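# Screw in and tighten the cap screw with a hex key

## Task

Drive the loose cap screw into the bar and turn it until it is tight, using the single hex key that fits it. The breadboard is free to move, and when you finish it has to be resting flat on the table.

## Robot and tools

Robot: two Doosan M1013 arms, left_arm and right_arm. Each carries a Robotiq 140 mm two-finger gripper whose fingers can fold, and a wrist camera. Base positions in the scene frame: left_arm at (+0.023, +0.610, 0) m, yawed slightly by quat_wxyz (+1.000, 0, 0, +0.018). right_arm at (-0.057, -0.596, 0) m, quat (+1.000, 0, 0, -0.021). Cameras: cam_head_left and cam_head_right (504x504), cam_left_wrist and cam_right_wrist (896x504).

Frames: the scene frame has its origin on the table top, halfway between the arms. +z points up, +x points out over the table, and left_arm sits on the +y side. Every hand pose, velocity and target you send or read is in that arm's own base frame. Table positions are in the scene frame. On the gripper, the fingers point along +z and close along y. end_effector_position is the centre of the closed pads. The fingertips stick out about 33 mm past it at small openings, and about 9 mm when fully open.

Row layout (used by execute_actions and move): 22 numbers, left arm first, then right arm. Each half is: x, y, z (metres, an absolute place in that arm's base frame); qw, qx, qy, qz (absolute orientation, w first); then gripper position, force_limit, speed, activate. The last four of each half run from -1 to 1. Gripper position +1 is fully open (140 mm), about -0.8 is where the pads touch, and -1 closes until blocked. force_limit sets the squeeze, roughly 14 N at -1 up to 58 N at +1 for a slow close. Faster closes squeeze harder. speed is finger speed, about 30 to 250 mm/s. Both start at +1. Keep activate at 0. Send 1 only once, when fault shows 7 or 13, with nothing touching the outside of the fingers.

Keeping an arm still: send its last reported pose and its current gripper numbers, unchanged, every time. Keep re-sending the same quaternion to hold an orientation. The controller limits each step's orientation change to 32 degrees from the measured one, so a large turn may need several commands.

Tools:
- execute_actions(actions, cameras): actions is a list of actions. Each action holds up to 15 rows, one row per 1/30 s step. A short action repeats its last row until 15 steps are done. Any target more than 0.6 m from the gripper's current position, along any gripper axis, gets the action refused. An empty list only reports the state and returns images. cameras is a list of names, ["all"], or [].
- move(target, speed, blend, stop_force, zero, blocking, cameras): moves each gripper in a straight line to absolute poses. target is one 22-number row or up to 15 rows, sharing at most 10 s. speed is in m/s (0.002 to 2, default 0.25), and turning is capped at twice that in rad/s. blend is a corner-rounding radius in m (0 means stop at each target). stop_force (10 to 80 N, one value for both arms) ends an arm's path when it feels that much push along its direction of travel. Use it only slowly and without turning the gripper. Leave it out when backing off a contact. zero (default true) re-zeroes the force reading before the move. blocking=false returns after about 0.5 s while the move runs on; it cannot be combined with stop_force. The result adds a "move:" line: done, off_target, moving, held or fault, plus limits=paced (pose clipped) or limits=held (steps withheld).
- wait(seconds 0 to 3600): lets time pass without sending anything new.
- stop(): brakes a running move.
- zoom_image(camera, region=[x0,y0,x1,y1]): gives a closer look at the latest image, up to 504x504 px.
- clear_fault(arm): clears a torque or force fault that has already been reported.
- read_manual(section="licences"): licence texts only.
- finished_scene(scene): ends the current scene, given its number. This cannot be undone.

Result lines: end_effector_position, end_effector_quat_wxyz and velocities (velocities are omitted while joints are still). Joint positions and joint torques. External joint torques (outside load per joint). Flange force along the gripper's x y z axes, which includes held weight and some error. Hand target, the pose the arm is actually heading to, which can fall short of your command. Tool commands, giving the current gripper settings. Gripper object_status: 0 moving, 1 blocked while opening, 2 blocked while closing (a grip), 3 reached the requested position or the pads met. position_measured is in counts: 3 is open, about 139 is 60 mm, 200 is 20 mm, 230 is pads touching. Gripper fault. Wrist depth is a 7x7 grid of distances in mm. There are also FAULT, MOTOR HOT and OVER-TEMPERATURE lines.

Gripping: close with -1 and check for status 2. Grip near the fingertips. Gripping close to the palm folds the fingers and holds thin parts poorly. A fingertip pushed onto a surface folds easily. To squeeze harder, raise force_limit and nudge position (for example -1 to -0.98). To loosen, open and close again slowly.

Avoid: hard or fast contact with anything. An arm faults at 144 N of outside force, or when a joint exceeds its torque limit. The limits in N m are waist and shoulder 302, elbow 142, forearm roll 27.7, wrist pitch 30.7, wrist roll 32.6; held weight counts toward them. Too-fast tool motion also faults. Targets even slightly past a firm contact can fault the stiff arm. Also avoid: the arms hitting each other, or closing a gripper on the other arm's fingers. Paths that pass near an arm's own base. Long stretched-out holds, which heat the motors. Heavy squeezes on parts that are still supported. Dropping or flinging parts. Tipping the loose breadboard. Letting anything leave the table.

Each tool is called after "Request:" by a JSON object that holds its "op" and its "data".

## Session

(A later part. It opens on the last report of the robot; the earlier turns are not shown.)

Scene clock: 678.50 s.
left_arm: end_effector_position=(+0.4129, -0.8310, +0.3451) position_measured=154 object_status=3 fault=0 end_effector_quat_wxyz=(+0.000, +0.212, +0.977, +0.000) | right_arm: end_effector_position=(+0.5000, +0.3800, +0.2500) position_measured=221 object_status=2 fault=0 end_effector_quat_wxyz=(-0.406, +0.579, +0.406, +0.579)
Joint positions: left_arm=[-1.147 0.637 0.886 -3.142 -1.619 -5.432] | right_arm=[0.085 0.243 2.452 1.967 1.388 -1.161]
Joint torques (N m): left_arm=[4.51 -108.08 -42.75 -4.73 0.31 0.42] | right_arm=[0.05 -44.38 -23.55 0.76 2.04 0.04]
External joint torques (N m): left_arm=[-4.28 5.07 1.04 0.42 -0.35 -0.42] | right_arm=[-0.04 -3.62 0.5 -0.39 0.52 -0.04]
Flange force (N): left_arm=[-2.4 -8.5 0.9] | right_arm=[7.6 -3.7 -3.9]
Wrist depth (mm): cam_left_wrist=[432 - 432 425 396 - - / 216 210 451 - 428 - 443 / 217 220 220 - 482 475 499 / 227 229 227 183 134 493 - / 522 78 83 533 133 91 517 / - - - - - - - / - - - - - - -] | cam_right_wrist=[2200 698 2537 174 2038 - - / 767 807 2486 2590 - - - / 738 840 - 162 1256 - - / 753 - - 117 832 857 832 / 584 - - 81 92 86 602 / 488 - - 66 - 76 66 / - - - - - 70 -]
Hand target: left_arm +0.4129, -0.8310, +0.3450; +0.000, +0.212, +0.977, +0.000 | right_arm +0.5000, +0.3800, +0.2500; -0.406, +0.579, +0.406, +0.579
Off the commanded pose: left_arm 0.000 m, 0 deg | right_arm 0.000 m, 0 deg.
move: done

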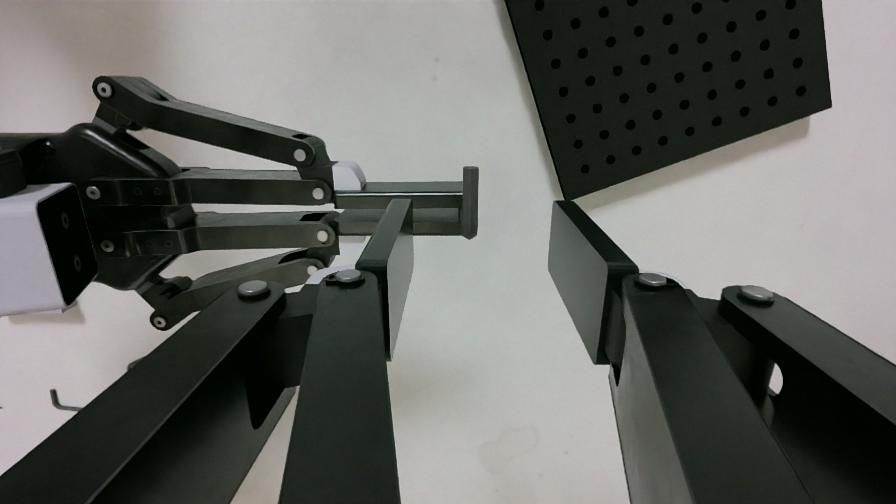

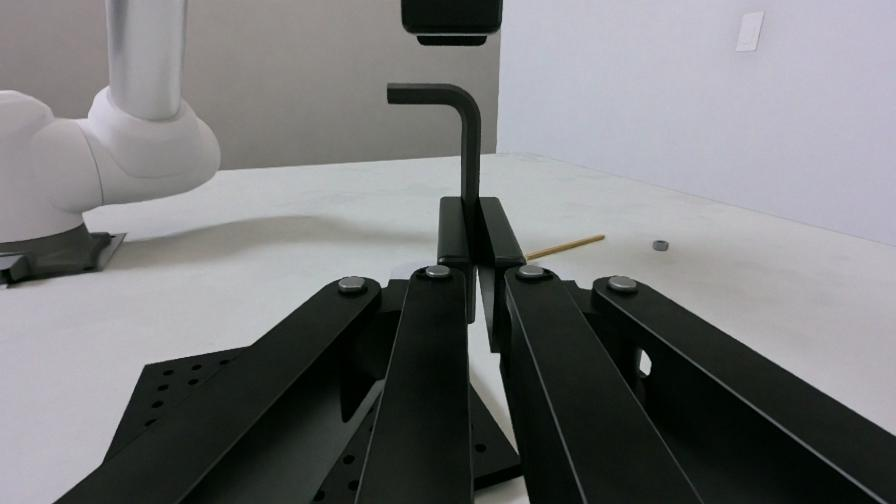

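Request:
{"op": "move", "data": {"target": [[0.4115,-0.8340,0.345,0,0.2122,0.9772,0,-0.2,-1,-1,0, 0.50,0.38,0.25,-0.4056,0.5792,0.4056,0.5792,-1,-0.1,-1,0],[0.4115,-0.8340,0.3175,0,0.2122,0.9772,0,-0.2,-1,-1,0, 0.50,0.38,0.25,-0.4056,0.5792,0.4056,0.5792,-1,-0.1,-1,0],[0.4115,-0.8340,0.3175,0,0.2122,0.9772,0,-1,-1,-1,0, 0.50,0.38,0.25,-0.4056,0.5792,0.4056,0.5792,-1,-0.1,-1,0]], "speed": 0.06, "cameras": ["cam_left_wrist","cam_right_wrist"]}}

Request:
{"op": "zoom_image", "data": {"camera": "cam_right_wrist", "region": [340, 0, 580, 240]}}

Scene clock: 699.00 s.
left_arm: end_effector_position=(+0.4115, -0.8340, +0.3175) position_measured=221 object_status=2 fault=0 end_effector_quat_wxyz=(+0.000, +0.212, +0.977, +0.000) | right_arm: end_effector_position=(+0.5000, +0.3800, +0.2500) position_measured=221 object_status=2 fault=0 end_effector_quat_wxyz=(-0.406, +0.579, +0.406, +0.579)
Joint positions: left_arm=[-1.15 0.64 0.93 -3.142 -1.571 -5.434] | right_arm=[0.085 0.243 2.452 1.967 1.388 -1.161]
Joint torques (N m): left_arm=[6.23 -108.01 -42.56 -3.9 0.07 0.43] | right_arm=[-0.37 -44.7 -22.95 0.42 2.31 -0.1]
External joint torques (N m): left_arm=[-6.24 5.05 1.01 -0.4 -0.12 -0.43] | right_arm=[0.39 -3.65 -0.12 -0.05 0.25 0.1]
Flange force (N): left_arm=[-0.6 -9.8 1.6] | right_arm=[8.4 -3.5 -1.4]
Wrist depth (mm): cam_left_wrist=[- - - - 377 374 - / 183 194 430 - 399 402 426 / 189 193 194 195 419 448 439 / 197 202 201 155 - 477 - / 220 214 88 - - - - / - - - - - - - / - - - - - 70 -] | cam_right_wrist=[2107 2391 - 138 2732 - - / 767 840 - 146 - - - / 758 882 1288 1516 - - - / 751 863 - 116 117 749 772 / 641 584 - 81 92 87 608 / 464 - - 66 - 76 489 / - - - - - 70 -]
Hand target: left_arm +0.4115, -0.8340, +0.3175; +0.000, +0.212, +0.977, +0.000 | right_arm +0.5000, +0.3800, +0.2500; -0.406, +0.579, +0.406, +0.579
Off the commanded pose: left_arm 0.000 m, 0 deg | right_arm 0.000 m, 0 deg.
move: done

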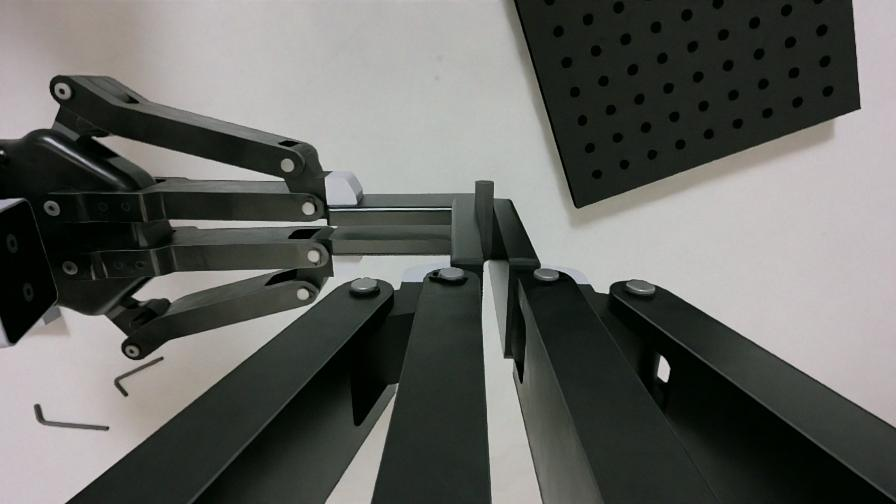

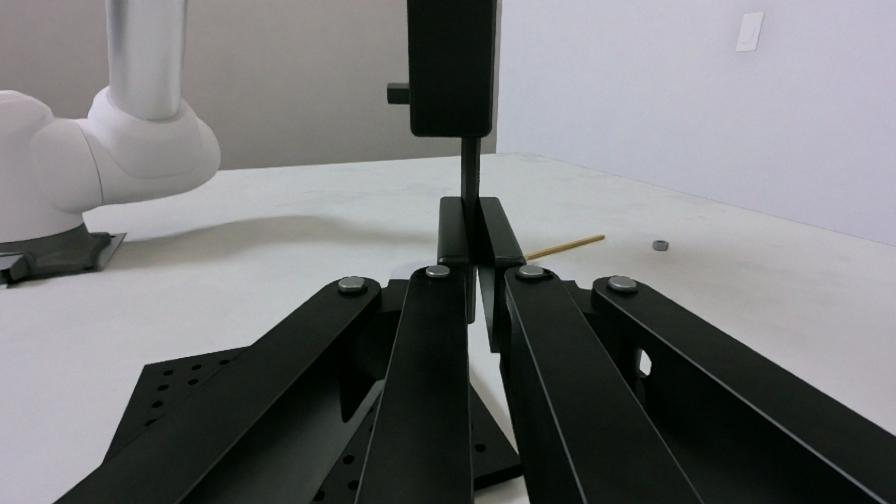

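Scaled by 2.100 from the camera's image (finer frame: 1280x720).

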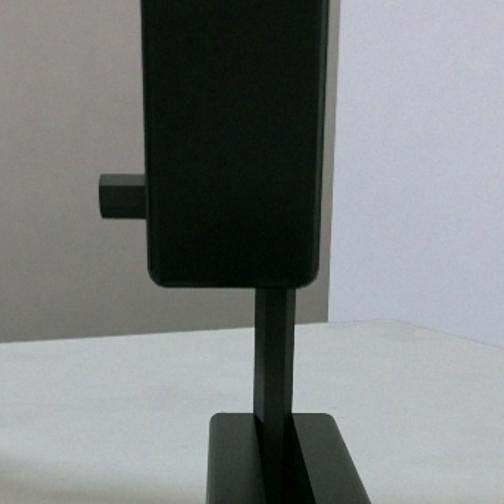

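Request:
{"op": "move", "data": {"target": [[0.4115,-0.8340,0.3175,0,0.2122,0.9772,0,-1,-1,-1,0, 0.50,0.38,0.25,-0.4056,0.5792,0.4056,0.5792,-0.2,-1,-1,0],[0.4115,-0.8340,0.3175,0,0.2122,0.9772,0,-0.97,0.2,-1,0, 0.455,0.256,0.25,-0.4056,0.5792,0.4056,0.5792,-0.2,-1,-1,0],[0.4115,-0.8340,0.3175,0,0.2122,0.9772,0,-0.97,0.2,-1,0, 0.455,0.256,0.25,-0.4056,0.5792,0.4056,0.5792,-0.2,-1,-1,0]], "speed": 0.1, "cameras": ["cam_left_wrist","cam_right_wrist"]}}

Request:
{"op": "zoom_image", "data": {"camera": "cam_right_wrist", "region": [340, 0, 640, 300]}}

Scene clock: 713.87 s.
left_arm: end_effector_position=(+0.4115, -0.8340, +0.3175) position_measured=224 object_status=2 fault=0 end_effector_quat_wxyz=(+0.000, +0.212, +0.977, +0.000) | right_arm: end_effector_position=(+0.4550, +0.2560, +0.2500) position_measured=154 object_status=3 fault=0 end_effector_quat_wxyz=(-0.406, +0.579, +0.406, +0.579)
Joint positions: left_arm=[-1.15 0.64 0.93 -3.142 -1.571 -5.434] | right_arm=[-0.264 0.191 2.533 1.649 1.536 -1.155]
Joint torques (N m): left_arm=[4.37 -108.46 -43.15 -4.71 0.34 0.4] | right_arm=[-0.23 -37.67 -21.81 1.34 1.98 -0.06]
External joint torques (N m): left_arm=[-4.18 5.26 1.46 0.4 -0.38 -0.4] | right_arm=[0.24 -3.49 0.62 -0.36 0.57 0.06]
Flange force (N): left_arm=[-1.6 -7.6 1.9] | right_arm=[8.8 -4.9 -1.9]
Wrist depth (mm): cam_left_wrist=[408 - - 410 395 385 - / - - 433 426 405 394 395 / - 447 - 441 433 451 445 / - - 470 119 - 470 - / 495 501 83 - - 487 - / - - - - - - - / - - - - - 70 -] | cam_right_wrist=[2281 815 2703 260 - 1913 - / 823 891 3315 276 - - - / 823 931 - - - - - / 813 797 107 - 137 843 - / 611 81 91 515 117 88 569 / - 69 65 470 - - 70 / - 72 - 362 - - -]
Hand target: left_arm +0.4115, -0.8340, +0.3175; +0.000, +0.212, +0.977, +0.000 | right_arm +0.4550, +0.2560, +0.2500; -0.406, +0.579, +0.406, +0.579
Off the commanded pose: left_arm 0.000 m, 0 deg | right_arm 0.000 m, 0 deg.
move: done

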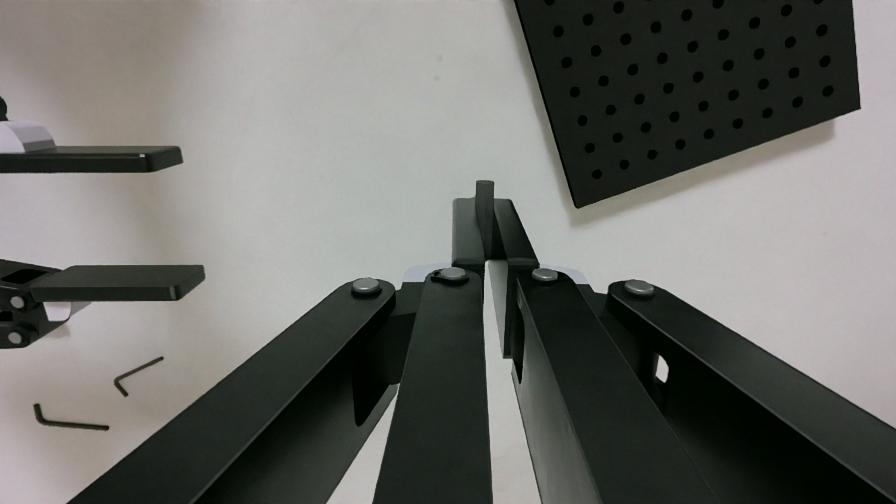

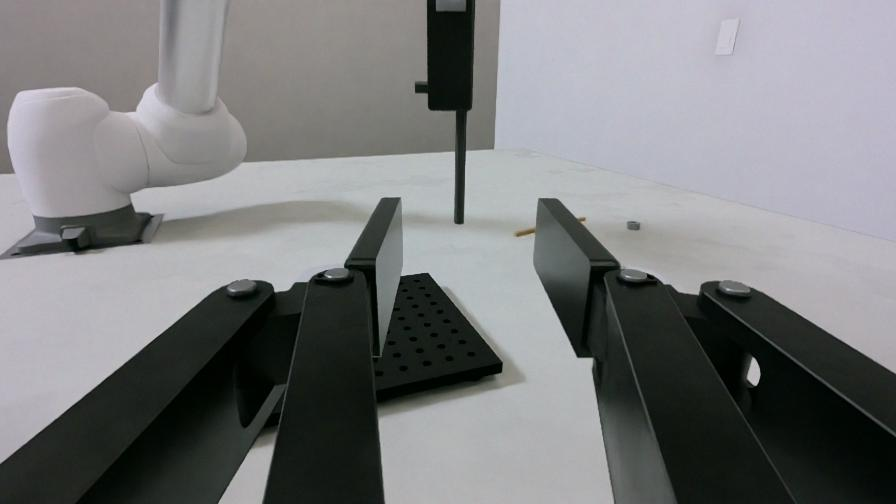

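Scaled by 1.680 from the camera's image (finer frame: 1280x720).

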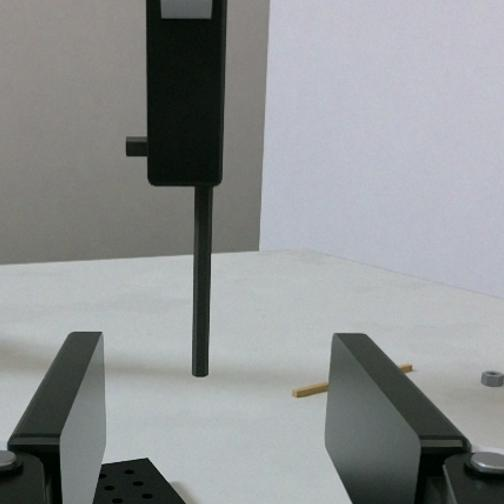

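Request:
{"op": "move", "data": {"target": [[0.37,-0.72,0.26,0,0.2122,0.9772,0,-0.97,0.2,-1,0, 0.42,0.35,0.25,-0.4056,0.5792,0.4056,0.5792,1,-1,0,0],[0.3357,-0.5960,0.168,0,0.2122,0.9772,0,-0.97,0.2,-1,0, 0.3844,0.5512,0.132,-0.3082,0.6909,0.4838,0.4401,1,-1,0,0]], "speed": 0.2, "blend": [0.05,0], "cameras": ["cam_left_wrist","cam_right_wrist"]}}

Request:
{"op": "zoom_image", "data": {"camera": "cam_right_wrist", "region": [350, 120, 550, 320]}}

Scene clock: 738.57 s.
left_arm: end_effector_position=(+0.3357, -0.5960, +0.1680) position_measured=224 object_status=2 fault=0 end_effector_quat_wxyz=(+0.000, +0.212, +0.977, +0.000) | right_arm: end_effector_position=(+0.3844, +0.5512, +0.1320) position_measured=3 object_status=3 fault=0 end_effector_quat_wxyz=(-0.308, +0.691, +0.484, +0.440)
Joint positions: left_arm=[-1.108 0.296 1.729 -3.142 -1.117 -5.393] | right_arm=[0.672 0.188 2.447 2.354 0.731 -1.182]
Joint torques (N m): left_arm=[4.28 -72.03 -38.84 -4.32 0.34 0.4] | right_arm=[-0.06 -41.37 -25.38 -0.62 1.68 0.1]
External joint torques (N m): left_arm=[-3.96 4.48 1.32 0.45 -0.38 -0.4] | right_arm=[-0.07 -3.12 0.03 -0.2 0.62 -0.09]
Flange force (N): left_arm=[0.7 -7.4 3.9] | right_arm=[3.5 -0.7 -6.4]
Wrist depth (mm): cam_left_wrist=[136 153 252 251 - - 267 / - 262 259 255 - - 283 / 301 - 275 271 273 - 297 / 321 323 288 137 119 326 - / - 327 83 - - - - / - - - - - - - / - - - - - 70 -] | cam_right_wrist=[545 589 584 176 614 611 608 / 467 447 446 432 473 477 473 / 378 383 384 342 344 390 389 / 331 129 290 282 293 136 332 / 86 119 251 252 261 139 98 / - 237 222 222 224 225 94 / - 223 198 199 200 208 79]
Hand target: left_arm +0.3357, -0.5960, +0.1680; +0.000, +0.212, +0.977, +0.000 | right_arm +0.3844, +0.5512, +0.1320; -0.308, +0.691, +0.484, +0.440
Off the commanded pose: left_arm 0.000 m, 0 deg | right_arm 0.000 m, 0 deg.
move: done

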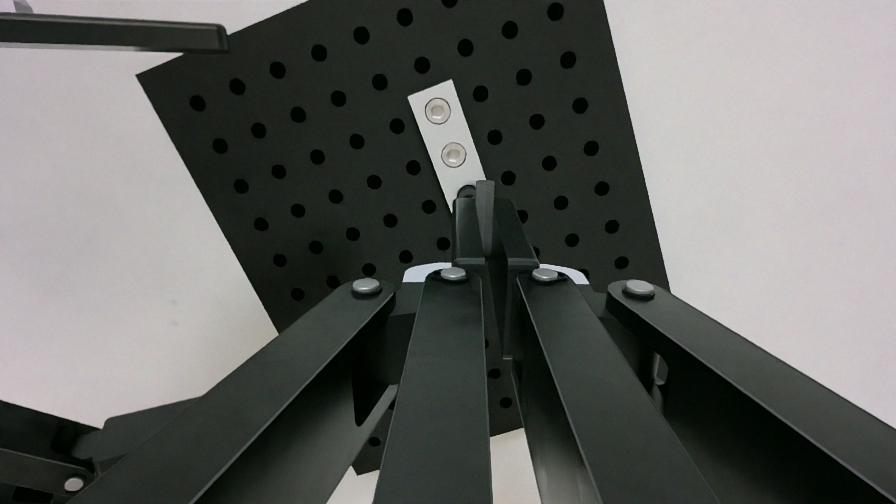

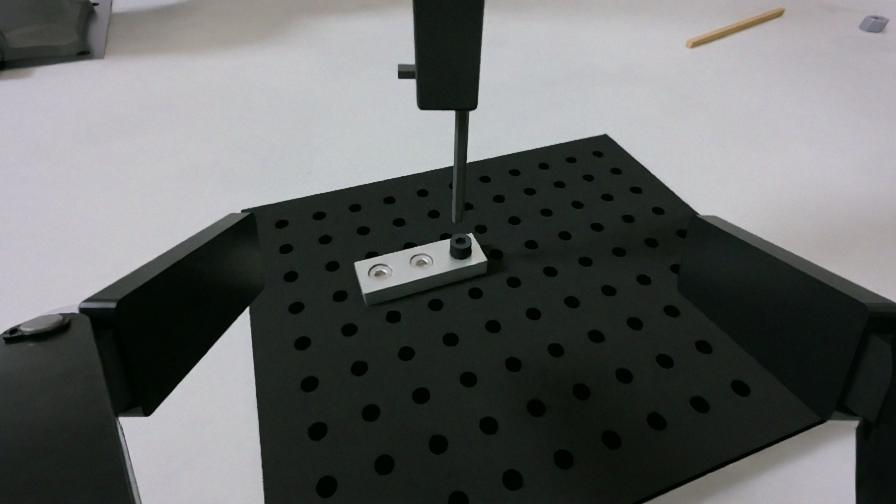

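Scaled by 2.520 from the camera's image (finer frame: 1280x720).

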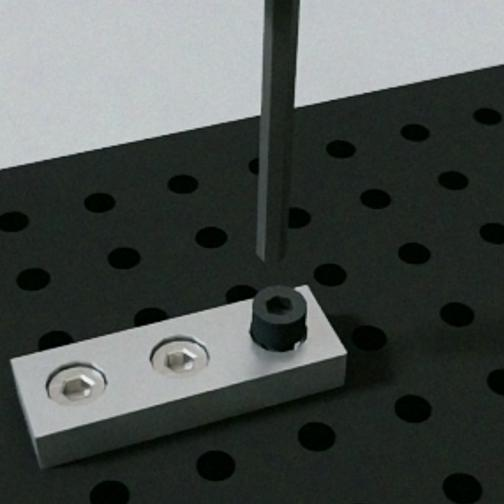

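Request:
{"op": "move", "data": {"target": [0.3377,-0.5969,0.157,0,0.2122,0.9772,0,-0.97,0.2,-1,0, 0.3844,0.5512,0.132,-0.3082,0.6909,0.4838,0.4401,1,-1,0,0], "speed": 0.05, "cameras": ["cam_right_wrist"]}}

Request:
{"op": "zoom_image", "data": {"camera": "cam_right_wrist", "region": [410, 180, 510, 280]}}

Scene clock: 746.87 s.
left_arm: end_effector_position=(+0.3377, -0.5969, +0.1570) position_measured=224 object_status=2 fault=0 end_effector_quat_wxyz=(+0.000, +0.212, +0.977, +0.000) | right_arm: end_effector_position=(+0.3844, +0.5512, +0.1320) position_measured=3 object_status=3 fault=0 end_effector_quat_wxyz=(-0.308, +0.691, +0.484, +0.440)
Joint positions: left_arm=[-1.106 0.306 1.736 -3.142 -1.099 -5.391] | right_arm=[0.672 0.188 2.447 2.354 0.731 -1.182]
Joint torques (N m): left_arm=[3.97 -72.72 -38.44 -4.27 0.33 0.45] | right_arm=[0.16 -41.62 -25.62 -0.6 1.69 0.05]
External joint torques (N m): left_arm=[-4.06 4.66 1.36 0.43 -0.38 -0.45] | right_arm=[-0.2 -3.11 0.19 -0.26 0.61 -0.05]
Flange force (N): left_arm=[0.7 -7.7 4.2] | right_arm=[3.4 -0.3 -6.9]
Wrist depth (mm): cam_left_wrist=[- 239 240 241 243 - 259 / - 252 254 246 251 274 277 / 300 265 265 262 263 - 291 / - 282 279 137 125 - 299 / - - 88 - - - 316 / - - - - - - - / - - - - - 70 -] | cam_right_wrist=[535 605 615 180 622 591 578 / 467 482 475 202 478 480 479 / 383 386 387 342 386 392 391 / 334 129 291 275 291 136 331 / 86 119 252 253 252 139 99 / - 239 224 223 223 225 94 / - 223 200 200 200 209 80]
Hand target: left_arm +0.3377, -0.5969, +0.1570; +0.000, +0.212, +0.977, +0.000 | right_arm +0.3844, +0.5512, +0.1320; -0.308, +0.691, +0.484, +0.440
Off the commanded pose: left_arm 0.000 m, 0 deg | right_arm 0.000 m, 0 deg.
move: done

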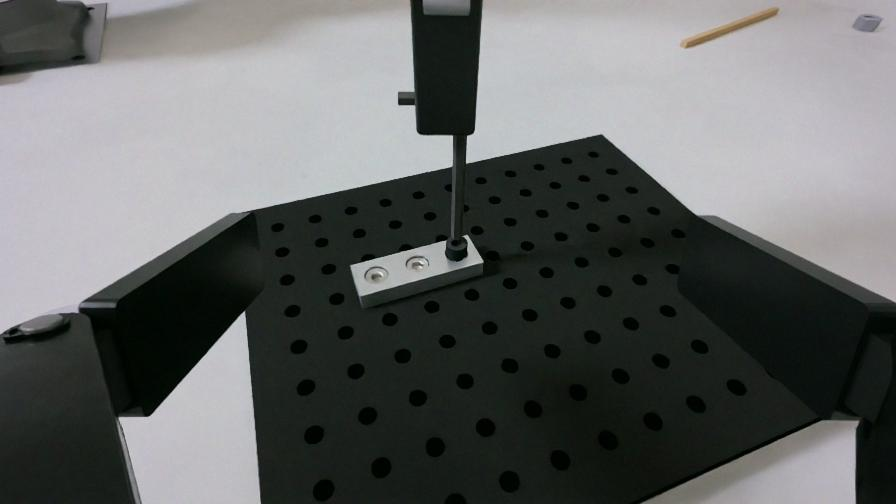

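Scaled by 5.040 from the camera's image (finer frame: 1280x720).

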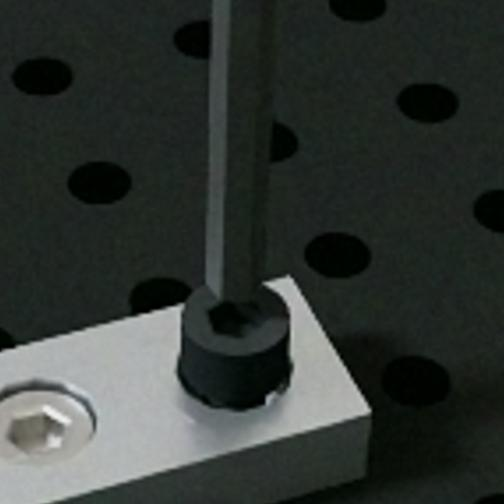

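Request:
{"op": "move", "data": {"target": [0.3377,-0.5969,0.152,0,0.2122,0.9772,0,-0.97,0.2,-1,0, 0.3844,0.5512,0.132,-0.3082,0.6909,0.4838,0.4401,1,-1,0,0], "speed": 0.01, "stop_force": 10, "cameras": ["cam_right_wrist"]}}

Request:
{"op": "zoom_image", "data": {"camera": "cam_right_wrist", "region": [410, 180, 510, 280]}}

Scene clock: 757.87 s.
left_arm: end_effector_position=(+0.3377, -0.5970, +0.1533) position_measured=224 object_status=2 fault=0 end_effector_quat_wxyz=(+0.000, +0.212, +0.977, +0.000) | right_arm: end_effector_position=(+0.3844, +0.5512, +0.1320) position_measured=3 object_status=3 fault=0 end_effector_quat_wxyz=(-0.308, +0.691, +0.484, +0.440)
Joint positions: left_arm=[-1.106 0.309 1.74 -3.142 -1.092 -5.391] | right_arm=[0.672 0.188 2.447 2.354 0.731 -1.182]
Joint torques (N m): left_arm=[5.04 -57.61 -28.04 -3.89 1.11 0.46] | right_arm=[-0.26 -40.92 -25.4 -0.62 1.73 -0.02]
External joint torques (N m): left_arm=[-4.99 -10.67 -8.93 0.06 -1.16 -0.46] | right_arm=[0.26 -3.82 0.15 -0.24 0.57 0.02]
Flange force (N): left_arm=[2.5 -8.0 -18.8] | right_arm=[5.0 -1.7 -7.7]
Wrist depth (mm): cam_left_wrist=[- 239 236 235 247 255 257 / - 249 250 248 247 - - / 284 261 261 254 258 - 278 / - 303 273 124 107 - - / - - 83 - - - 318 / - - - - - - 330 / - - - - - 70 -] | cam_right_wrist=[541 595 608 179 584 - 605 / 464 472 473 207 478 451 459 / 371 384 382 345 348 393 392 / 334 129 291 284 294 136 332 / 86 119 252 254 254 139 98 / - 239 223 222 224 223 94 / - 223 200 200 200 210 80]
Hand target: left_arm +0.3377, -0.5970, +0.1533; +0.000, +0.212, +0.977, +0.000 | right_arm +0.3844, +0.5512, +0.1320; -0.308, +0.691, +0.484, +0.440
Off the commanded pose: left_arm 0.001 m, 0 deg | right_arm 0.000 m, 0 deg.
move: contact (left_arm)

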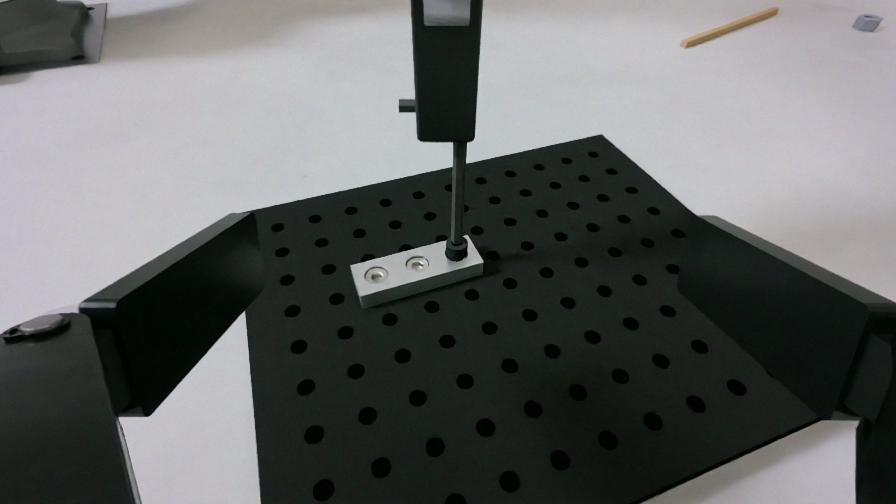

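Scaled by 5.040 from the camera's image (finer frame: 1280x720).

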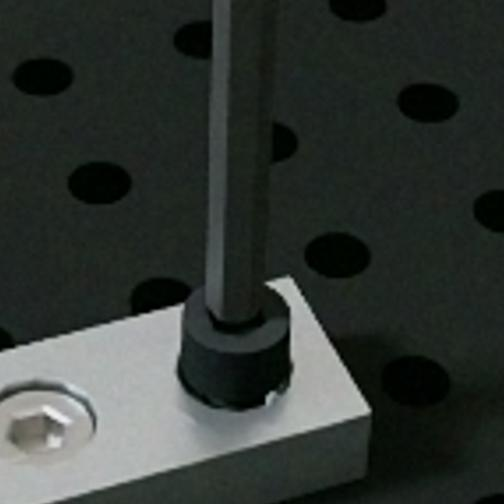

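Request:
{"op": "move", "data": {"target": [[0.3397,-0.5945,0.1528,0,0.4579,0.8890,0,-0.97,0.2,-1,0, 0.3844,0.5512,0.132,-0.3082,0.6909,0.4838,0.4401,1,-1,0,0],[0.3428,-0.5933,0.1525,0,0.6724,0.7402,0,-0.97,0.2,-1,0, 0.3844,0.5512,0.132,-0.3082,0.6909,0.4838,0.4401,1,-1,0,0]], "speed": 0.25, "blend": [0.01,0], "cameras": ["cam_right_wrist"]}}

Request:
{"op": "zoom_image", "data": {"camera": "cam_right_wrist", "region": [410, 180, 510, 280]}}

Scene clock: 774.93 s.
left_arm: end_effector_position=(+0.3428, -0.5933, +0.1525) position_measured=224 object_status=2 fault=0 end_effector_quat_wxyz=(+0.000, +0.672, +0.740, +0.000) | right_arm: end_effector_position=(+0.3844, +0.5512, +0.1320) position_measured=3 object_status=3 fault=0 end_effector_quat_wxyz=(-0.308, +0.691, +0.484, +0.440)
Joint positions: left_arm=[-1.097 0.309 1.742 -3.142 -1.091 -4.335] | right_arm=[0.672 0.188 2.447 2.354 0.731 -1.182]
Joint torques (N m): left_arm=[4.07 -54.07 -24.24 -4.16 0.23 0.41] | right_arm=[-0.21 -41.21 -25.67 -0.55 1.67 0.03]
External joint torques (N m): left_arm=[-3.98 -14.24 -12.8 0.37 -0.28 -0.41] | right_arm=[0.31 -3.89 0.3 -0.32 0.64 -0.03]
Flange force (N): left_arm=[-7.0 -3.8 -23.7] | right_arm=[4.8 -1.8 -8.1]
Wrist depth (mm): cam_left_wrist=[- 260 238 234 234 - 249 / - 278 241 - 242 242 265 / - - 264 251 255 - - / 301 - 273 137 267 - - / 325 - 88 - - - 314 / 337 - - - - - - / - - - - - 70 -] | cam_right_wrist=[539 611 612 183 620 574 654 / 467 470 475 217 495 523 476 / 382 386 390 345 348 362 390 / 340 129 290 284 291 130 329 / 86 119 252 253 255 139 98 / - 238 223 223 223 224 94 / - 224 199 199 200 209 80]
Hand target: left_arm +0.3428, -0.5933, +0.1525; +0.000, +0.672, +0.740, +0.000 | right_arm +0.3844, +0.5512, +0.1320; -0.308, +0.691, +0.484, +0.440
Off the commanded pose: left_arm 0.000 m, 0 deg | right_arm 0.000 m, 0 deg.
move: done

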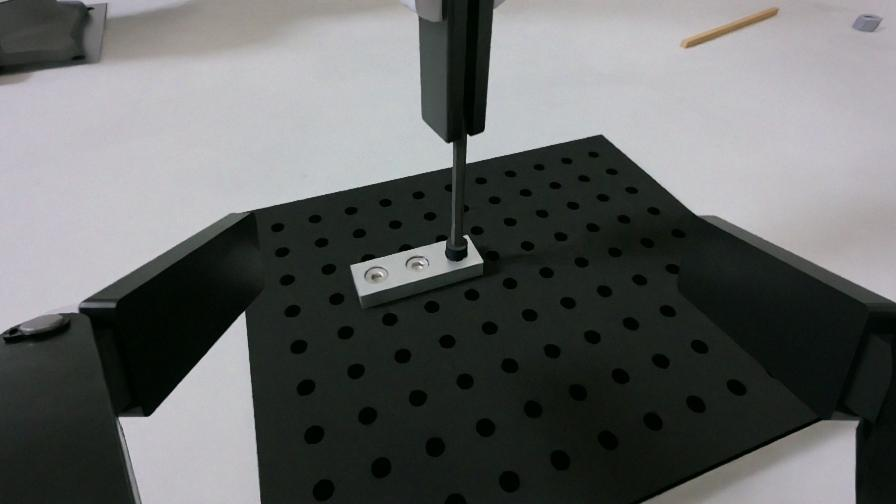

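Scaled by 5.040 from the camera's image (finer frame: 1280x720).

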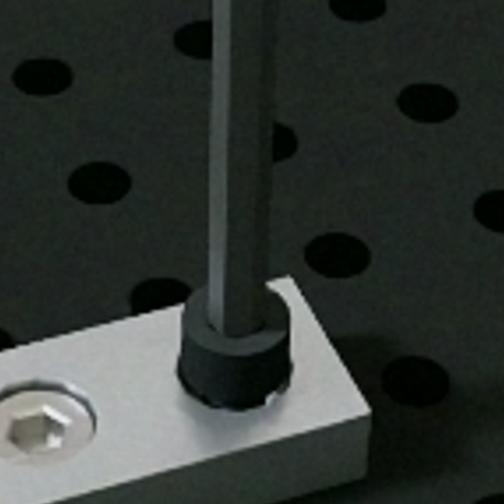

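Request:
{"op": "move", "data": {"target": [0.3428,-0.5933,0.149,0,0.6724,0.7402,0,-0.97,0.2,-1,0, 0.3844,0.5512,0.132,-0.3082,0.6909,0.4838,0.4401,1,-1,0,0], "speed": 0.01, "stop_force": 12, "cameras": ["cam_right_wrist"]}}

Request:
{"op": "zoom_image", "data": {"camera": "cam_right_wrist", "region": [410, 80, 510, 280]}}

Scene clock: 781.07 s.
left_arm: end_effector_position=(+0.3429, -0.5934, +0.1522) position_measured=224 object_status=2 fault=0 end_effector_quat_wxyz=(+0.000, +0.672, +0.740, +0.000) | right_arm: end_effector_position=(+0.3844, +0.5512, +0.1320) position_measured=3 object_status=3 fault=0 end_effector_quat_wxyz=(-0.308, +0.691, +0.484, +0.440)
Joint positions: left_arm=[-1.097 0.309 1.742 -3.142 -1.09 -4.335] | right_arm=[0.672 0.188 2.447 2.354 0.731 -1.182]
Joint torques (N m): left_arm=[3.86 -41.09 -16.61 -4.41 1.34 0.46] | right_arm=[-0.41 -40.67 -25.66 -0.55 1.68 -0.02]
External joint torques (N m): left_arm=[-3.65 -27.23 -20.38 0.63 -1.38 -0.46] | right_arm=[0.38 -4.37 0.11 -0.3 0.64 0.02]
Flange force (N): left_arm=[-4.1 -4.7 -42.8] | right_arm=[5.9 -2.0 -8.7]
Wrist depth (mm): cam_left_wrist=[266 - 239 234 237 254 255 / - - - - - - 263 / 291 - 250 250 - 257 275 / - 304 272 136 268 270 - / - - 88 - - 282 - / - - - - - - - / - - - - - 70 -] | cam_right_wrist=[546 601 606 182 631 648 656 / 467 475 473 212 473 460 460 / 383 385 390 343 346 391 390 / 336 129 291 285 293 136 329 / 86 119 254 252 253 139 98 / - 239 223 223 222 224 94 / - 224 199 200 200 209 80]
Hand target: left_arm +0.3429, -0.5934, +0.1522; +0.000, +0.672, +0.740, +0.000 | right_arm +0.3844, +0.5512, +0.1320; -0.308, +0.691, +0.484, +0.440
Off the commanded pose: left_arm 0.003 m, 0 deg | right_arm 0.000 m, 0 deg.
move: contact (left_arm)

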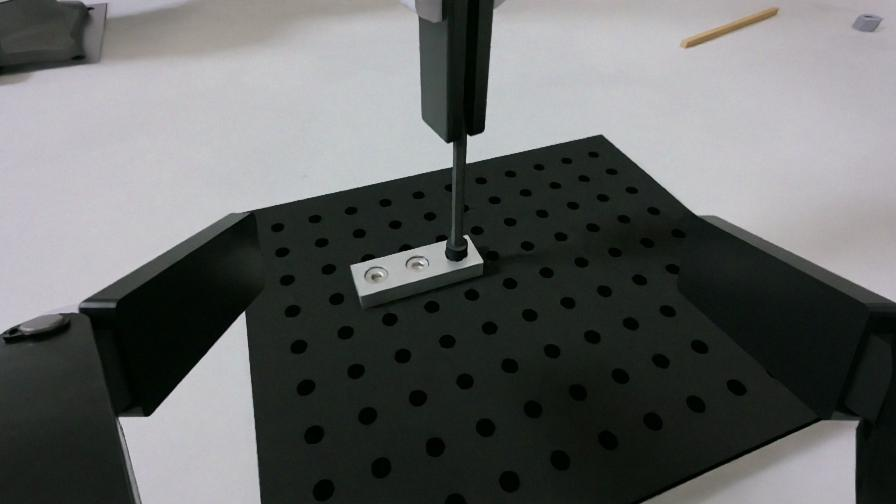

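Scaled by 2.520 from the camera's image (finer frame: 1280x720).

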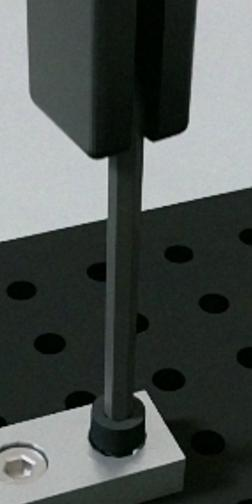

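Request:
{"op": "move", "data": {"target": [[0.3428,-0.5933,0.1531,0,0.6724,0.7402,0,-0.97,0.2,-1,0, 0.3844,0.5512,0.132,-0.3082,0.6909,0.4838,0.4401,1,-1,0,0],[0.3460,-0.5939,0.1530,0,0.8410,0.5410,0,-0.97,0.2,-1,0, 0.3844,0.5512,0.132,-0.3082,0.6909,0.4838,0.4401,1,-1,0,0],[0.3485,-0.5959,0.1529,0,0.9524,0.3049,0,-0.97,0.2,-1,0, 0.3844,0.5512,0.132,-0.3082,0.6909,0.4838,0.4401,1,-1,0,0],[0.3497,-0.5990,0.1528,0,0.9988,0.0480,0,-0.97,0.2,-1,0, 0.3844,0.5512,0.132,-0.3082,0.6909,0.4838,0.4401,1,-1,0,0],[0.3491,-0.6022,0.1527,0,0.9772,-0.2122,0,-0.97,0.2,-1,0, 0.3844,0.5512,0.132,-0.3082,0.6909,0.4838,0.4401,1,-1,0,0],[0.3471,-0.6047,0.1526,0,0.8890,-0.4579,0,-0.97,0.2,-1,0, 0.3844,0.5512,0.132,-0.3082,0.6909,0.4838,0.4401,1,-1,0,0],[0.3440,-0.6059,0.1525,0,0.7402,-0.6724,0,-0.97,0.2,-1,0, 0.3844,0.5512,0.132,-0.3082,0.6909,0.4838,0.4401,1,-1,0,0]], "speed": 0.3, "blend": [0.0,0.003,0.003,0.003,0.003,0.003,0], "cameras": ["cam_right_wrist"]}}

Request:
{"op": "zoom_image", "data": {"camera": "cam_right_wrist", "region": [410, 180, 510, 280]}}

Scene clock: 804.37 s.
left_arm: end_effector_position=(+0.3438, -0.6060, +0.1524) position_measured=224 object_status=2 fault=0 end_effector_quat_wxyz=(+0.000, +0.740, -0.672, +0.000) | right_arm: end_effector_position=(+0.3844, +0.5512, +0.1320) position_measured=3 object_status=3 fault=0 end_effector_quat_wxyz=(-0.308, +0.691, +0.484, +0.440)
Joint positions: left_arm=[-1.104 0.326 1.719 -3.142 -1.097 -1.2] | right_arm=[0.672 0.188 2.447 2.354 0.731 -1.182]
Joint torques (N m): left_arm=[6.86 -74.81 -38.44 -3.02 0.33 0.46] | right_arm=[-0.06 -41.02 -25.66 -0.53 1.67 0.04]
External joint torques (N m): left_arm=[-6.55 4.58 1.16 -0.82 -0.29 -0.46] | right_arm=[-0.03 -3.73 0.11 -0.32 0.65 -0.04]
Flange force (N): left_arm=[7.7 7.6 4.0] | right_arm=[4.6 -0.8 -7.9]
Wrist depth (mm): cam_left_wrist=[265 239 236 234 235 224 255 / - 252 242 244 246 243 140 / - - 261 256 255 277 281 / - - 272 124 124 - - / - - 88 - - - 312 / 343 - - - - - 324 / - - - - - 70 -] | cam_right_wrist=[538 563 602 166 615 612 593 / 464 447 455 192 478 480 475 / 383 385 387 335 348 389 391 / 334 129 291 284 292 136 324 / 86 119 252 252 254 139 98 / - 238 223 223 229 224 94 / - 224 199 201 200 210 80]
Hand target: left_arm +0.3440, -0.6059, +0.1525; +0.000, +0.740, -0.672, +0.000 | right_arm +0.3844, +0.5512, +0.1320; -0.308, +0.691, +0.484, +0.440
Off the commanded pose: left_arm 0.000 m, 0 deg | right_arm 0.000 m, 0 deg.
move: done

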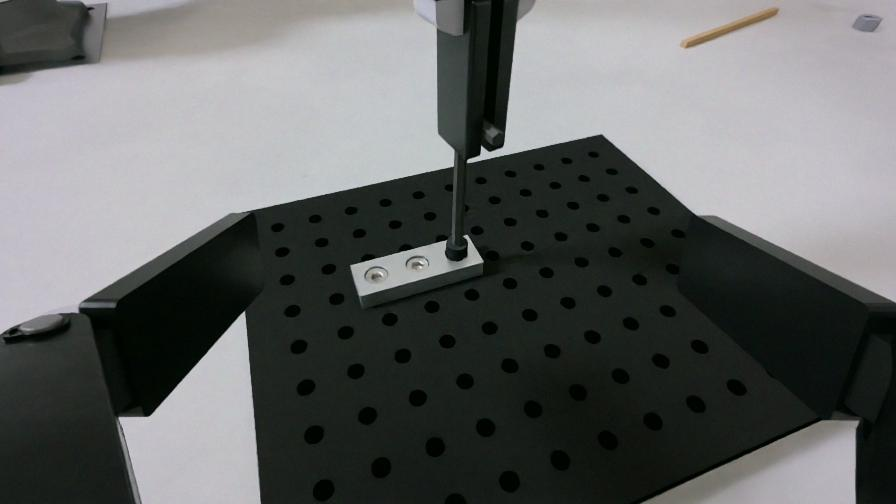

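Scaled by 5.040 from the camera's image (finer frame: 1280x720).

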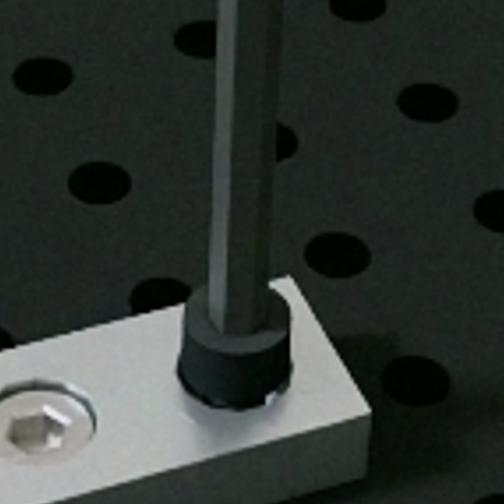

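Request:
{"op": "move", "data": {"target": [[0.3408,-0.6053,0.1520,0,0.5410,-0.8410,0,-0.97,0.2,-1,0, 0.3844,0.5512,0.132,-0.3082,0.6909,0.4838,0.4401,1,-1,0,0],[0.3383,-0.6033,0.1519,0,0.3049,-0.9524,0,-0.97,0.2,-1,0, 0.3844,0.5512,0.132,-0.3082,0.6909,0.4838,0.4401,1,-1,0,0],[0.3371,-0.6002,0.1518,0,0.0480,-0.9988,0,-0.97,0.2,-1,0, 0.3844,0.5512,0.132,-0.3082,0.6909,0.4838,0.4401,1,-1,0,0],[0.3377,-0.5970,0.1517,0,-0.2122,-0.9772,0,-0.97,0.2,-1,0, 0.3844,0.5512,0.132,-0.3082,0.6909,0.4838,0.4401,1,-1,0,0],[0.3397,-0.5945,0.1516,0,-0.4579,-0.8890,0,-0.97,0.2,-1,0, 0.3844,0.5512,0.132,-0.3082,0.6909,0.4838,0.4401,1,-1,0,0],[0.3428,-0.5933,0.1515,0,-0.6724,-0.7402,0,-0.97,0.2,-1,0, 0.3844,0.5512,0.132,-0.3082,0.6909,0.4838,0.4401,1,-1,0,0],[0.3460,-0.5939,0.1514,0,-0.8410,-0.5410,0,-0.97,0.2,-1,0, 0.3844,0.5512,0.132,-0.3082,0.6909,0.4838,0.4401,1,-1,0,0],[0.3485,-0.5959,0.1513,0,-0.9524,-0.3049,0,-0.97,0.2,-1,0, 0.3844,0.5512,0.132,-0.3082,0.6909,0.4838,0.4401,1,-1,0,0],[0.3497,-0.5990,0.1512,0,-0.9988,-0.0480,0,-0.97,0.2,-1,0, 0.3844,0.5512,0.132,-0.3082,0.6909,0.4838,0.4401,1,-1,0,0],[0.3491,-0.6022,0.1510,0,-0.9772,0.2122,0,-0.97,0.2,-1,0, 0.3844,0.5512,0.132,-0.3082,0.6909,0.4838,0.4401,1,-1,0,0],[0.3471,-0.6047,0.1509,0,-0.8890,0.4579,0,-0.97,0.2,-1,0, 0.3844,0.5512,0.132,-0.3082,0.6909,0.4838,0.4401,1,-1,0,0],[0.3440,-0.6059,0.1508,0,-0.7402,0.6724,0,-0.97,0.2,-1,0, 0.3844,0.5512,0.132,-0.3082,0.6909,0.4838,0.4401,1,-1,0,0]], "speed": 0.45, "blend": [0.003,0.003,0.003,0.003,0.003,0.003,0.003,0.003,0.003,0.003,0.003,0], "cameras": ["cam_right_wrist"]}}

Request:
{"op": "zoom_image", "data": {"camera": "cam_right_wrist", "region": [410, 180, 510, 280]}}

Scene clock: 826.83 s.
left_arm: end_effector_position=(+0.3439, -0.6059, +0.1508) position_measured=224 object_status=2 fault=0 end_effector_quat_wxyz=(+0.000, +0.740, -0.672, +0.000) | right_arm: end_effector_position=(+0.3844, +0.5512, +0.1320) position_measured=3 object_status=3 fault=0 end_effector_quat_wxyz=(-0.308, +0.691, +0.484, +0.440)
Joint positions: left_arm=[-1.104 0.327 1.72 -3.142 -1.094 5.083] | right_arm=[0.672 0.188 2.447 2.354 0.731 -1.182]
Joint torques (N m): left_arm=[4.4 -74.27 -38 -3.29 0.35 0.49] | right_arm=[-0.07 -41.01 -25.25 -0.59 1.73 -0.02]
External joint torques (N m): left_arm=[-4.5 4.09 0.83 -0.54 -0.31 -0.49] | right_arm=[-0.03 -3.61 -0.04 -0.25 0.57 0.01]
Flange force (N): left_arm=[6.6 4.9 3.3] | right_arm=[4.8 -0.8 -7.5]
Wrist depth (mm): cam_left_wrist=[- 235 231 234 232 232 255 / 277 - 248 245 243 242 150 / 289 262 264 251 249 261 278 / - 284 - 124 119 - 289 / - 325 83 - - - - / 344 - - - - - 327 / - - - - - 70 -] | cam_right_wrist=[541 601 - 164 580 560 601 / 484 488 453 194 475 451 454 / 372 374 387 344 348 393 389 / 335 129 291 283 294 136 339 / 86 119 252 252 260 139 98 / - 239 222 223 222 225 94 / - 224 199 200 200 209 80]
Hand target: left_arm +0.3440, -0.6059, +0.1508; +0.000, +0.740, -0.672, +0.000 | right_arm +0.3844, +0.5512, +0.1320; -0.308, +0.691, +0.484, +0.440
Off the commanded pose: left_arm 0.000 m, 0 deg | right_arm 0.000 m, 0 deg.
move: done

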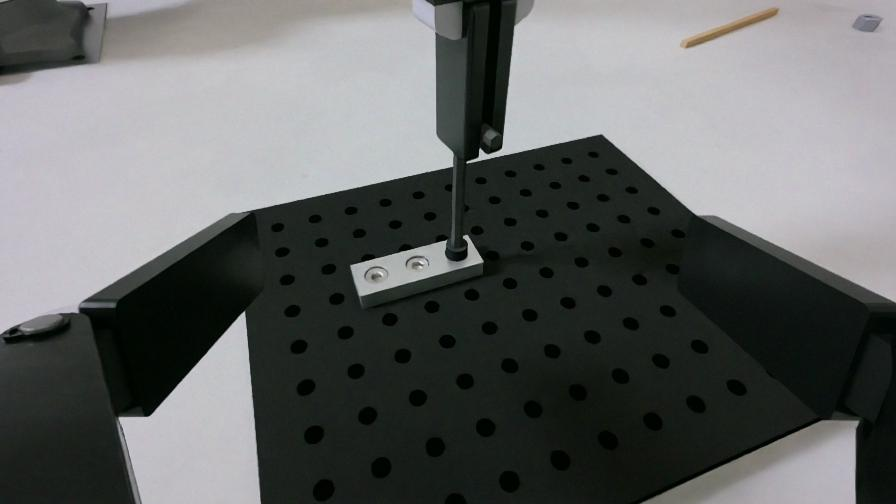

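Scaled by 5.040 from the camera's image (finer frame: 1280x720).

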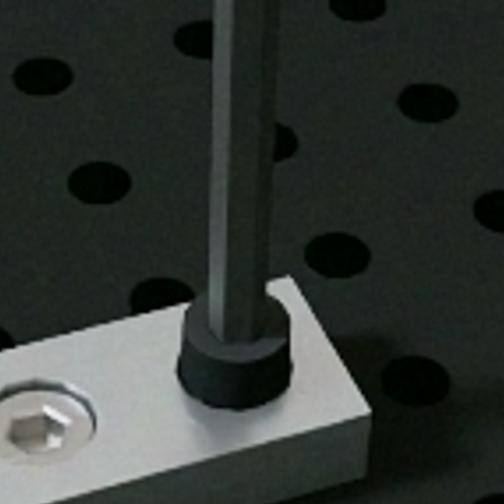

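Request:
{"op": "move", "data": {"target": [[0.3440,-0.6059,0.1610,0,-0.7402,0.6724,0,-0.97,0.2,-1,0, 0.3844,0.5512,0.132,-0.3082,0.6909,0.4838,0.4401,1,-1,0,0],[0.3485,-0.5959,0.1620,0,0.9524,0.3049,0,-0.97,0.2,-1,0, 0.3844,0.5512,0.132,-0.3082,0.6909,0.4838,0.4401,1,-1,0,0],[0.3377,-0.5970,0.1620,0,0.2122,0.9772,0,-0.97,0.2,-1,0, 0.3844,0.5512,0.132,-0.3082,0.6909,0.4838,0.4401,1,-1,0,0],[0.3440,-0.6059,0.1620,0,-0.7402,0.6724,0,-0.97,0.2,-1,0, 0.3844,0.5512,0.132,-0.3082,0.6909,0.4838,0.4401,1,-1,0,0],[0.3485,-0.5959,0.1620,0,0.9524,0.3049,0,-0.97,0.2,-1,0, 0.3844,0.5512,0.132,-0.3082,0.6909,0.4838,0.4401,1,-1,0,0],[0.3377,-0.5970,0.1580,0,0.2122,0.9772,0,-0.97,0.2,-1,0, 0.3844,0.5512,0.132,-0.3082,0.6909,0.4838,0.4401,1,-1,0,0]], "speed": [0.05,1,1,1,1,1], "blend": [0.002,0.02,0.02,0.02,0.02,0], "cameras": ["cam_right_wrist"]}}

Request:
{"op": "zoom_image", "data": {"camera": "cam_right_wrist", "region": [410, 180, 510, 280]}}

Request:
{"op": "move", "data": {"target": [0.3377,-0.5970,0.1504,0,0.2122,0.9772,0,-0.97,0.2,-1,0, 0.3844,0.5512,0.132,-0.3082,0.6909,0.4838,0.4401,1,-1,0,0], "speed": 0.012, "stop_force": 12, "cameras": ["cam_right_wrist"]}}

Request:
{"op": "zoom_image", "data": {"camera": "cam_right_wrist", "region": [410, 180, 510, 280]}}

Scene clock: 850.03 s.
left_arm: end_effector_position=(+0.3377, -0.5970, +0.1580) position_measured=224 object_status=2 fault=0 end_effector_quat_wxyz=(+0.000, +0.212, +0.977, +0.000) | right_arm: end_effector_position=(+0.3844, +0.5512, +0.1320) position_measured=3 object_status=3 fault=0 end_effector_quat_wxyz=(-0.308, +0.691, +0.484, +0.440)
Joint positions: left_arm=[-1.106 0.306 1.735 -3.142 -1.101 -5.391] | right_arm=[0.672 0.188 2.447 2.354 0.731 -1.182]
Joint torques (N m): left_arm=[4.41 -72.75 -38.51 -4.26 0.37 0.41] | right_arm=[0.11 -41.23 -25.54 -0.6 1.67 0]
External joint torques (N m): left_arm=[-3.99 4.51 1.32 0.43 -0.42 -0.42] | right_arm=[-0.22 -3.13 0.61 -0.24 0.6 0]
Flange force (N): left_arm=[0.7 -7.4 3.9] | right_arm=[3.1 -0.6 -7.5]
Wrist depth (mm): cam_left_wrist=[- 244 238 239 - 261 261 / - 253 253 244 254 276 280 / - 267 266 253 263 - - / 310 298 279 124 276 284 302 / - - 87 - - 314 318 / 347 - - - - - - / - - - - - 70 -] | cam_right_wrist=[541 614 619 174 612 617 580 / 466 467 468 201 475 477 478 / 387 382 389 332 347 387 390 / 334 129 292 283 290 136 332 / 86 111 252 252 253 139 98 / - 239 223 223 223 224 94 / - 224 199 200 199 210 80]
Hand target: left_arm +0.3377, -0.5970, +0.1580; +0.000, +0.212, +0.977, +0.000 | right_arm +0.3844, +0.5512, +0.1320; -0.308, +0.691, +0.484, +0.440
Off the commanded pose: left_arm 0.000 m, 0 deg | right_arm 0.000 m, 0 deg.
move: done

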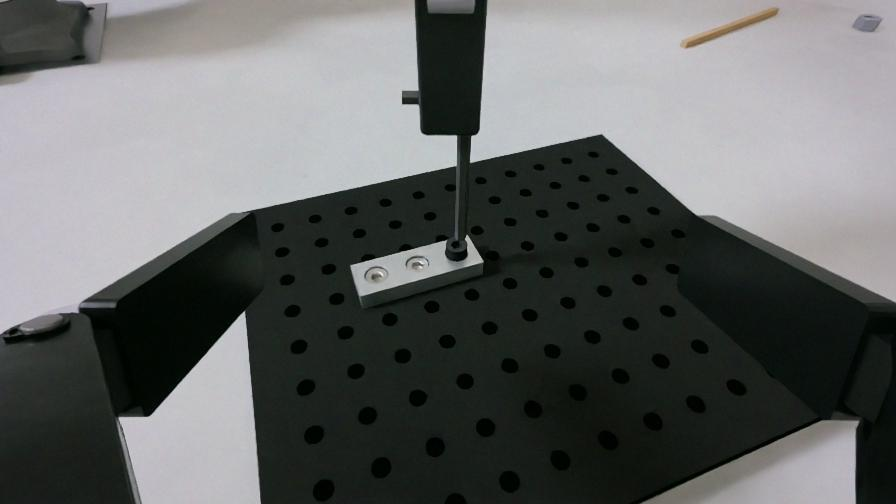

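Scaled by 5.040 from the camera's image (finer frame: 1280x720).

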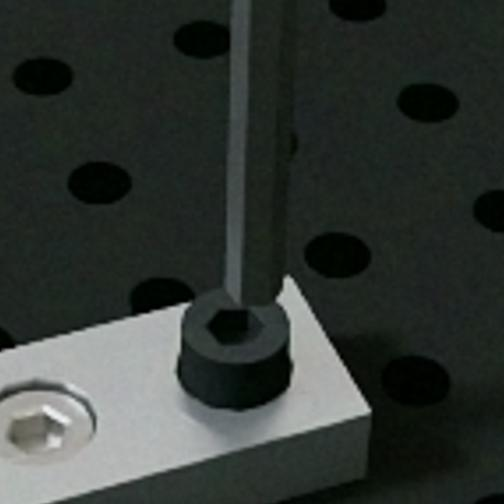

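Scene clock: 851.17 s.
left_arm: end_effector_position=(+0.3377, -0.5971, +0.1516) position_measured=224 object_status=2 fault=0 end_effector_quat_wxyz=(+0.000, +0.212, +0.977, +0.000) | right_arm: end_effector_position=(+0.3844, +0.5512, +0.1320) position_measured=3 object_status=3 fault=0 end_effector_quat_wxyz=(-0.308, +0.691, +0.484, +0.440)
Joint positions: left_arm=[-1.106 0.311 1.741 -3.142 -1.089 -5.391] | right_arm=[0.672 0.188 2.447 2.354 0.731 -1.182]
Joint torques (N m): left_arm=[5.42 -54.46 -26.11 -3.68 1.4 0.45] | right_arm=[-0.07 -40.55 -25.74 -0.62 1.7 -0.01]
External joint torques (N m): left_arm=[-5.41 -13.99 -10.9 -0.14 -1.44 -0.45] | right_arm=[0.14 -4.36 0.37 -0.24 0.61 0]
Flange force (N): left_arm=[3.5 -8.1 -23.7] | right_arm=[5.4 -1.9 -9.1]
Wrist depth (mm): cam_left_wrist=[262 233 236 239 - - - / - 246 246 243 251 - - / - 260 261 256 259 278 - / 304 267 275 137 265 - - / - 314 87 - - - - / 341 - - - - - - / - - - - - 70 -] | cam_right_wrist=[543 615 568 179 - 634 611 / 485 472 472 207 478 475 477 / 382 386 386 345 345 389 391 / 334 129 291 284 292 136 332 / 86 119 252 253 252 139 98 / - 239 222 224 223 225 94 / - 223 200 199 201 209 80]
Hand target: left_arm +0.3377, -0.5971, +0.1516; +0.000, +0.212, +0.977, +0.000 | right_arm +0.3844, +0.5512, +0.1320; -0.308, +0.691, +0.484, +0.440
Off the commanded pose: left_arm 0.001 m, 0 deg | right_arm 0.000 m, 0 deg.
move: contact (left_arm)

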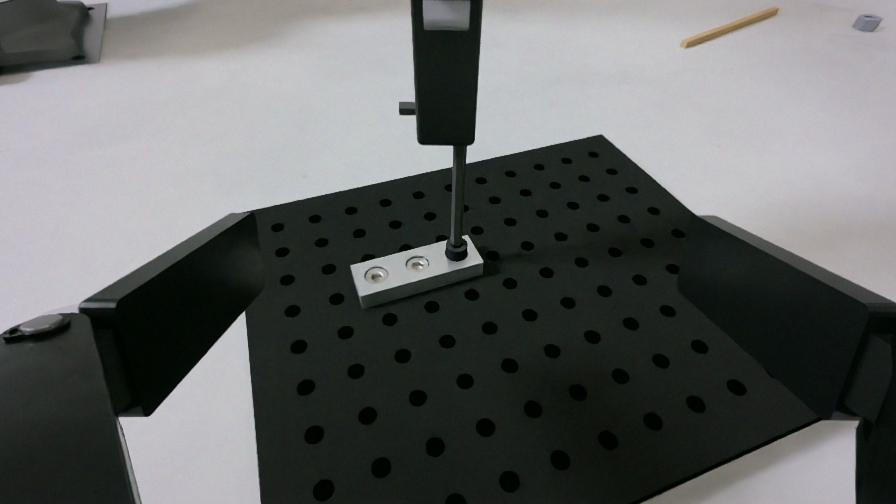

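Scaled by 5.040 from the camera's image (finer frame: 1280x720).

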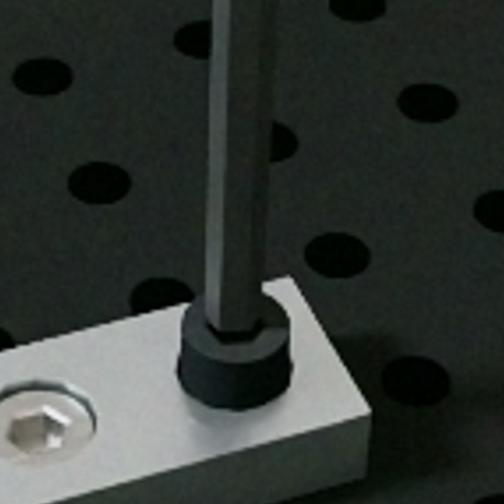

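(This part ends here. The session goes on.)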